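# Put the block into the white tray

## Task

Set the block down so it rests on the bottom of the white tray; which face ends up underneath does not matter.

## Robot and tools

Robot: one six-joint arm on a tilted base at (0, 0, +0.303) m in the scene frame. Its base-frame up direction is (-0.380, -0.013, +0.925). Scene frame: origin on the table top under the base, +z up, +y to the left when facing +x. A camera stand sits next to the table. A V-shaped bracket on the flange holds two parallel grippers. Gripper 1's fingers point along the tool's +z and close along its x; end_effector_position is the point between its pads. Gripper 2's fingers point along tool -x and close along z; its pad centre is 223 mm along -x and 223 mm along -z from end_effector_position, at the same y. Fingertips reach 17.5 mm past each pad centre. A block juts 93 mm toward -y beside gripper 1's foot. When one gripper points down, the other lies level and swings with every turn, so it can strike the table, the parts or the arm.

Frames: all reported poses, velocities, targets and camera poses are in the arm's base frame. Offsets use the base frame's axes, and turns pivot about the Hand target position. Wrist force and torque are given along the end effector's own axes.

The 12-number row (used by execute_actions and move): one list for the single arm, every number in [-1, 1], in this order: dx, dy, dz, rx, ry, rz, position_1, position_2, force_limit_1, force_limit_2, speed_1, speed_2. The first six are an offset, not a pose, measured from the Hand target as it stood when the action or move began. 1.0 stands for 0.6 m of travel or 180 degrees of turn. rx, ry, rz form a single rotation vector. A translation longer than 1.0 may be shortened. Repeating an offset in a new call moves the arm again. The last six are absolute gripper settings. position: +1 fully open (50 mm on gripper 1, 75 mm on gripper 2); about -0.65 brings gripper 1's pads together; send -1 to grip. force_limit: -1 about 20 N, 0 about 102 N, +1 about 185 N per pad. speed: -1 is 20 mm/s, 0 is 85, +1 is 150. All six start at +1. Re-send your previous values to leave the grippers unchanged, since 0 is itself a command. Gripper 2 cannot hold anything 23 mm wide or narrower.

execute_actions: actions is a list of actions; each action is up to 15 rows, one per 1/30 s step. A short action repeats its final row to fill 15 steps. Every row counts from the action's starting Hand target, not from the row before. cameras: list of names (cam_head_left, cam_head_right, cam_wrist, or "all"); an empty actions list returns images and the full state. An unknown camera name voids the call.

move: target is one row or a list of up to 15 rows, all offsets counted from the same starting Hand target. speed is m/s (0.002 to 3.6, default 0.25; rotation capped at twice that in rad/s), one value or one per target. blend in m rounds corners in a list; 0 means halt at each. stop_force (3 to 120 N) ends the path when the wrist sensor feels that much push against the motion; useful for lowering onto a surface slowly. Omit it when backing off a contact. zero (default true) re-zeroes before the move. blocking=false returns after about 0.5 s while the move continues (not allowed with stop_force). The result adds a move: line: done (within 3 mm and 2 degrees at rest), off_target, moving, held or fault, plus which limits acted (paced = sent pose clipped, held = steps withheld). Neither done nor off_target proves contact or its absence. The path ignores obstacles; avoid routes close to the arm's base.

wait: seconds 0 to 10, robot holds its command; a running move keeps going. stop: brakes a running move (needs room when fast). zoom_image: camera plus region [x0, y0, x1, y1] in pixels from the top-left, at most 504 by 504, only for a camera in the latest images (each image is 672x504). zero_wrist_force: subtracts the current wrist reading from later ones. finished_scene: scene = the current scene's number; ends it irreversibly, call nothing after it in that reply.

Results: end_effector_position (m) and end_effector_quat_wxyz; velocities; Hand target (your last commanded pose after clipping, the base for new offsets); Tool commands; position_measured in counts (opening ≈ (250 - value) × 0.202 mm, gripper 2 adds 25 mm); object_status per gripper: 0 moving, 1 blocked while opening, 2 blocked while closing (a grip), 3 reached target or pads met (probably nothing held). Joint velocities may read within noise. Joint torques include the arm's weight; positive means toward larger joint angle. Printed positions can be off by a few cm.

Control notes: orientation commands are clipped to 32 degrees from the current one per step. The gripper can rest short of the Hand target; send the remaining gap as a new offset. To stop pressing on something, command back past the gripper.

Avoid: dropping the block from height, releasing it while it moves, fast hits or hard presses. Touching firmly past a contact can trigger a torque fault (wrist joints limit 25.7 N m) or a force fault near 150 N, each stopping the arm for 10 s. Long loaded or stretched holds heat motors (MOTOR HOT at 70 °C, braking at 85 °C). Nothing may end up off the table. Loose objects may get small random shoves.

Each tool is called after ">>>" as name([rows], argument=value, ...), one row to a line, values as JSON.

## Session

>>> execute_actions(actions=[])

Scene clock: 0.00 s.
end_effector_position=(+0.3160, +0.1222, +0.1926) position_measured=(+3, +3) object_status=(+3, +3) end_effector_quat_wxyz=(-0.078, +0.709, -0.510, -0.480)
Joint positions: [-0.449 -1.226 1.672 -0.235 -0.92 1.836]
Joint velocities: within noise
Joint torques (N m): no reading
Wrist force (N): no reading
Wrist torque (N m): no reading
Wrist force, peak (N): no reading
Hand target: +0.3160, +0.1222, +0.1926; -0.078, +0.709, -0.510, -0.480
Tool commands: gripper/position_1=+1.0 gripper/position_2=+1.0 gripper/force_limit_1=+1.0 gripper/force_limit_2=+1.0 gripper/speed_1=+1.0 gripper/speed_2=+1.0

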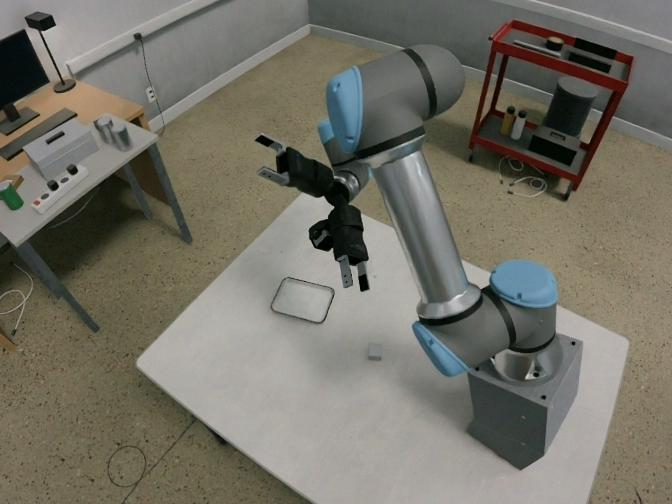

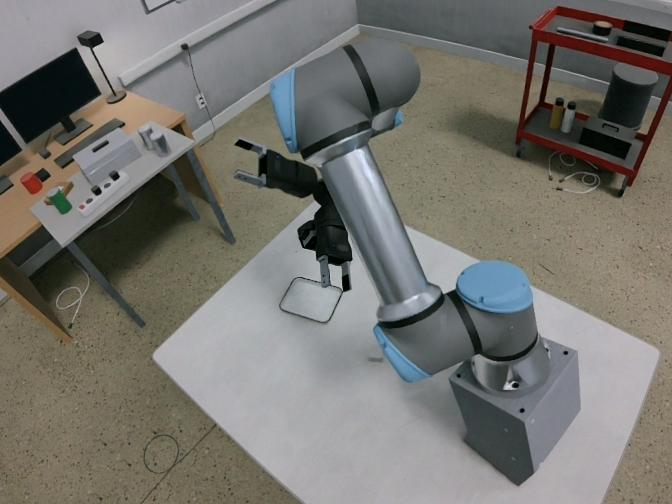

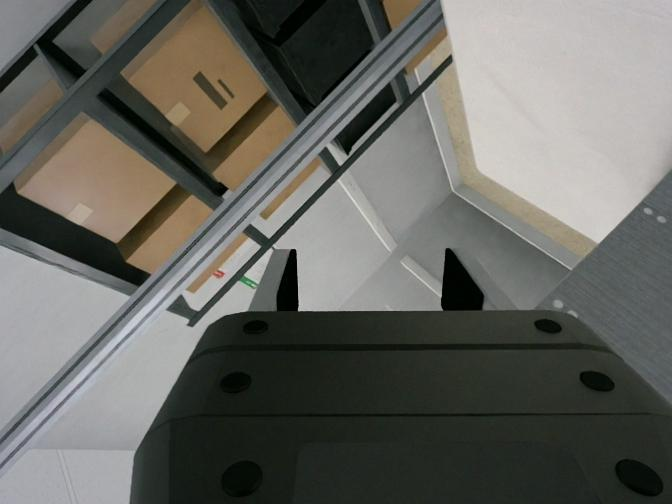

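>>> zoom_image(camera="cam_head_left", region=[260, 260, 400, 365])

Scaled by 3.600.

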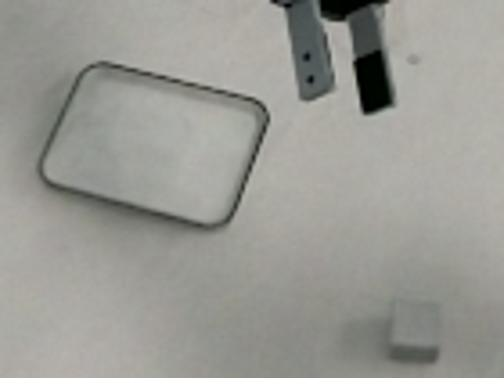

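>>> move(target=[0.035, -0.0715, -0.2735, -0.2083, -0.3815, 0.0491, 1, 1, -0.6, 1, 0, 1], speed=0.65, cameras=["cam_wrist"])

Scene clock: 6.10 s.
end_effector_position=(+0.3369, +0.0793, +0.0285) position_measured=(+3, +3) object_status=(+3, +3) end_effector_quat_wxyz=(-0.094, +0.874, -0.446, +0.169)
Joint positions: [-0.428 -2.078 2.588 -1.671 -1.068 1.849]
Joint torques (N m): [14.53 -18.13 -11.73 -2.72 3.18 -2.18]
Wrist force (N): [-2.1 0.2 1.4]
Wrist torque (N m): [1.47 1.30 0.58]
Wrist force, peak (N): [-4.7 2.8 3.7]
Hand target: +0.3370, +0.0793, +0.0285; -0.094, +0.874, -0.445, +0.169
Off the commanded pose: 0.000 m, 0 deg.
move: done
Images, in order (width x height): cam_wrist 672x504.

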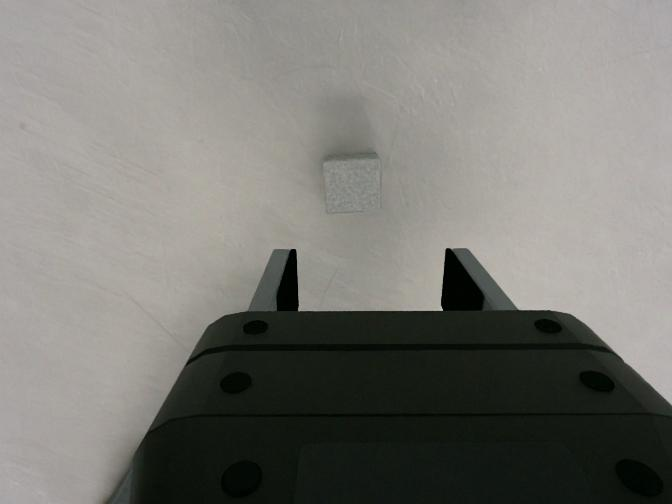

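>>> zoom_image(camera="cam_wrist", region=[300, 140, 400, 228])

Scaled by 5.040.

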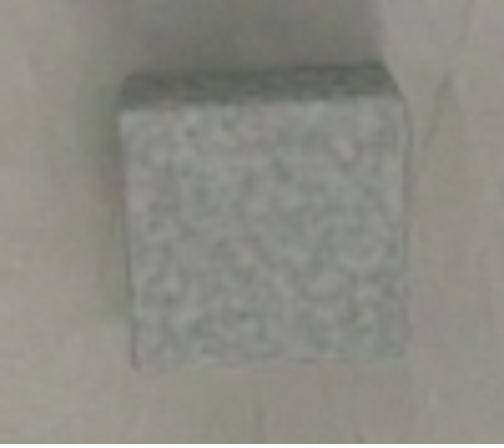

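>>> move([
  [0.0933, 0.0052, -0.223, -0.0042, -0.0001, 0.0103, 1, 1, -0.6, 1, 0, 1],
  [0.1153, 0.006, -0.2761, -0.0042, -0.0001, 0.0103, 1, 1, -0.6, 1, 0, 1],
  [0.1153, 0.006, -0.2761, -0.0042, -0.0001, 0.0103, -1, 1, -0.6, 1, 0, 1],
  [0.0712, 0.0045, -0.169, -0.0042, -0.0001, 0.0103, -1, 1, -0.6, 1, 0, 1],
], speed=[0.5, 0.12, 0.12, 0.4], blend=[0.012, 0, 0, 0], cameras=["cam_wrist"])

Scene clock: 10.90 s.
end_effector_position=(+0.3798, +0.0819, -0.0729) position_measured=(+60, +3) object_status=(+2, +3) end_effector_quat_wxyz=(-0.091, +0.882, -0.430, +0.171)
Joint positions: [-0.348 -1.558 2.653 -2.29 -1.061 1.905]
Joint torques (N m): [15.49 -31.76 5.31 1.68 3.4 2.09]
Wrist force (N): [-2.4 0.1 1.5]
Wrist torque (N m): [1.40 1.35 0.63]
Wrist force, peak (N): [-2.1 0.4 4.9]
Hand target: +0.3797, +0.0820, -0.0729; -0.091, +0.882, -0.430, +0.171
Off the commanded pose: 0.000 m, 0 deg.
move: done
Images, in order (width x height): cam_wrist 672x504.

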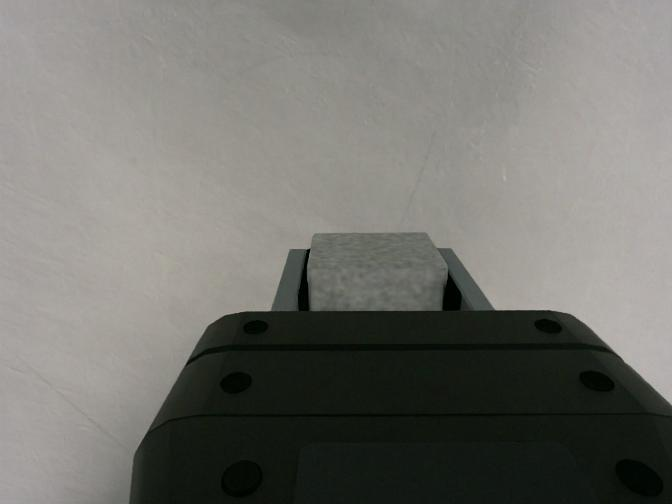

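>>> move([
  [0.4318, 0.0287, 0.1062, 0, 0, 0, -1, 1, -0.6, 1, 0, 1],
  [0.4482, 0.0293, 0.0672, 0, 0, 0, -1, 1, -0.6, 1, 0, 1],
  [0.4482, 0.0293, 0.0672, 0, 0, 0, 1, 1, -0.6, 1, 0, 1],
  [0.394, 0.0273, 0.1988, 0, 0, 0, 1, 1, -0.6, 1, 0, 1],
], speed=[0.55, 0.07, 0.07, 0.35], blend=[0.012, 0, 0, 0], cameras=["cam_wrist"])

Scene clock: 14.73 s.
end_effector_position=(+0.6161, +0.0983, +0.0463) position_measured=(+3, +3) object_status=(+3, +3) end_effector_quat_wxyz=(-0.091, +0.882, -0.430, +0.171)
Joint positions: [-0.161 -1.307 1.917 -1.911 -1.001 2.112]
Joint torques (N m): [11.36 -53.54 -25.41 -1.62 1.45 1.9]
Wrist force (N): [-2.2 0.4 1.3]
Wrist torque (N m): [1.43 1.31 0.66]
Wrist force, peak (N): [-6.3 7.4 0.8]
Hand target: +0.6161, +0.0984, +0.0464; -0.091, +0.882, -0.430, +0.171
Off the commanded pose: 0.000 m, 0 deg.
move: done
Images, in order (width x height): cam_wrist 672x504.

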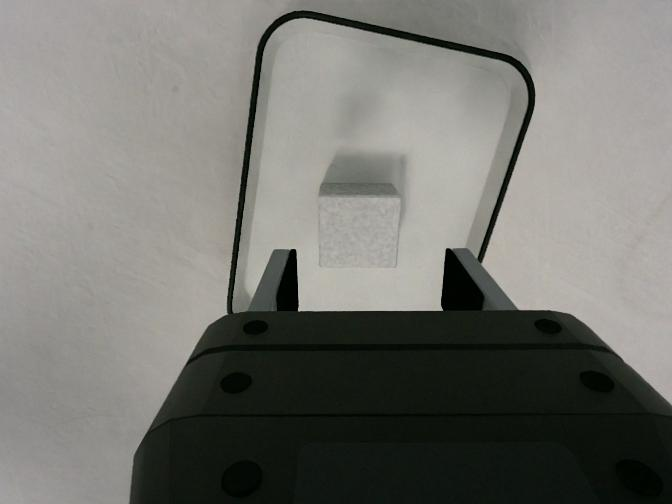

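>>> finished_scene(scene=3)

The scene is finished: the task was done.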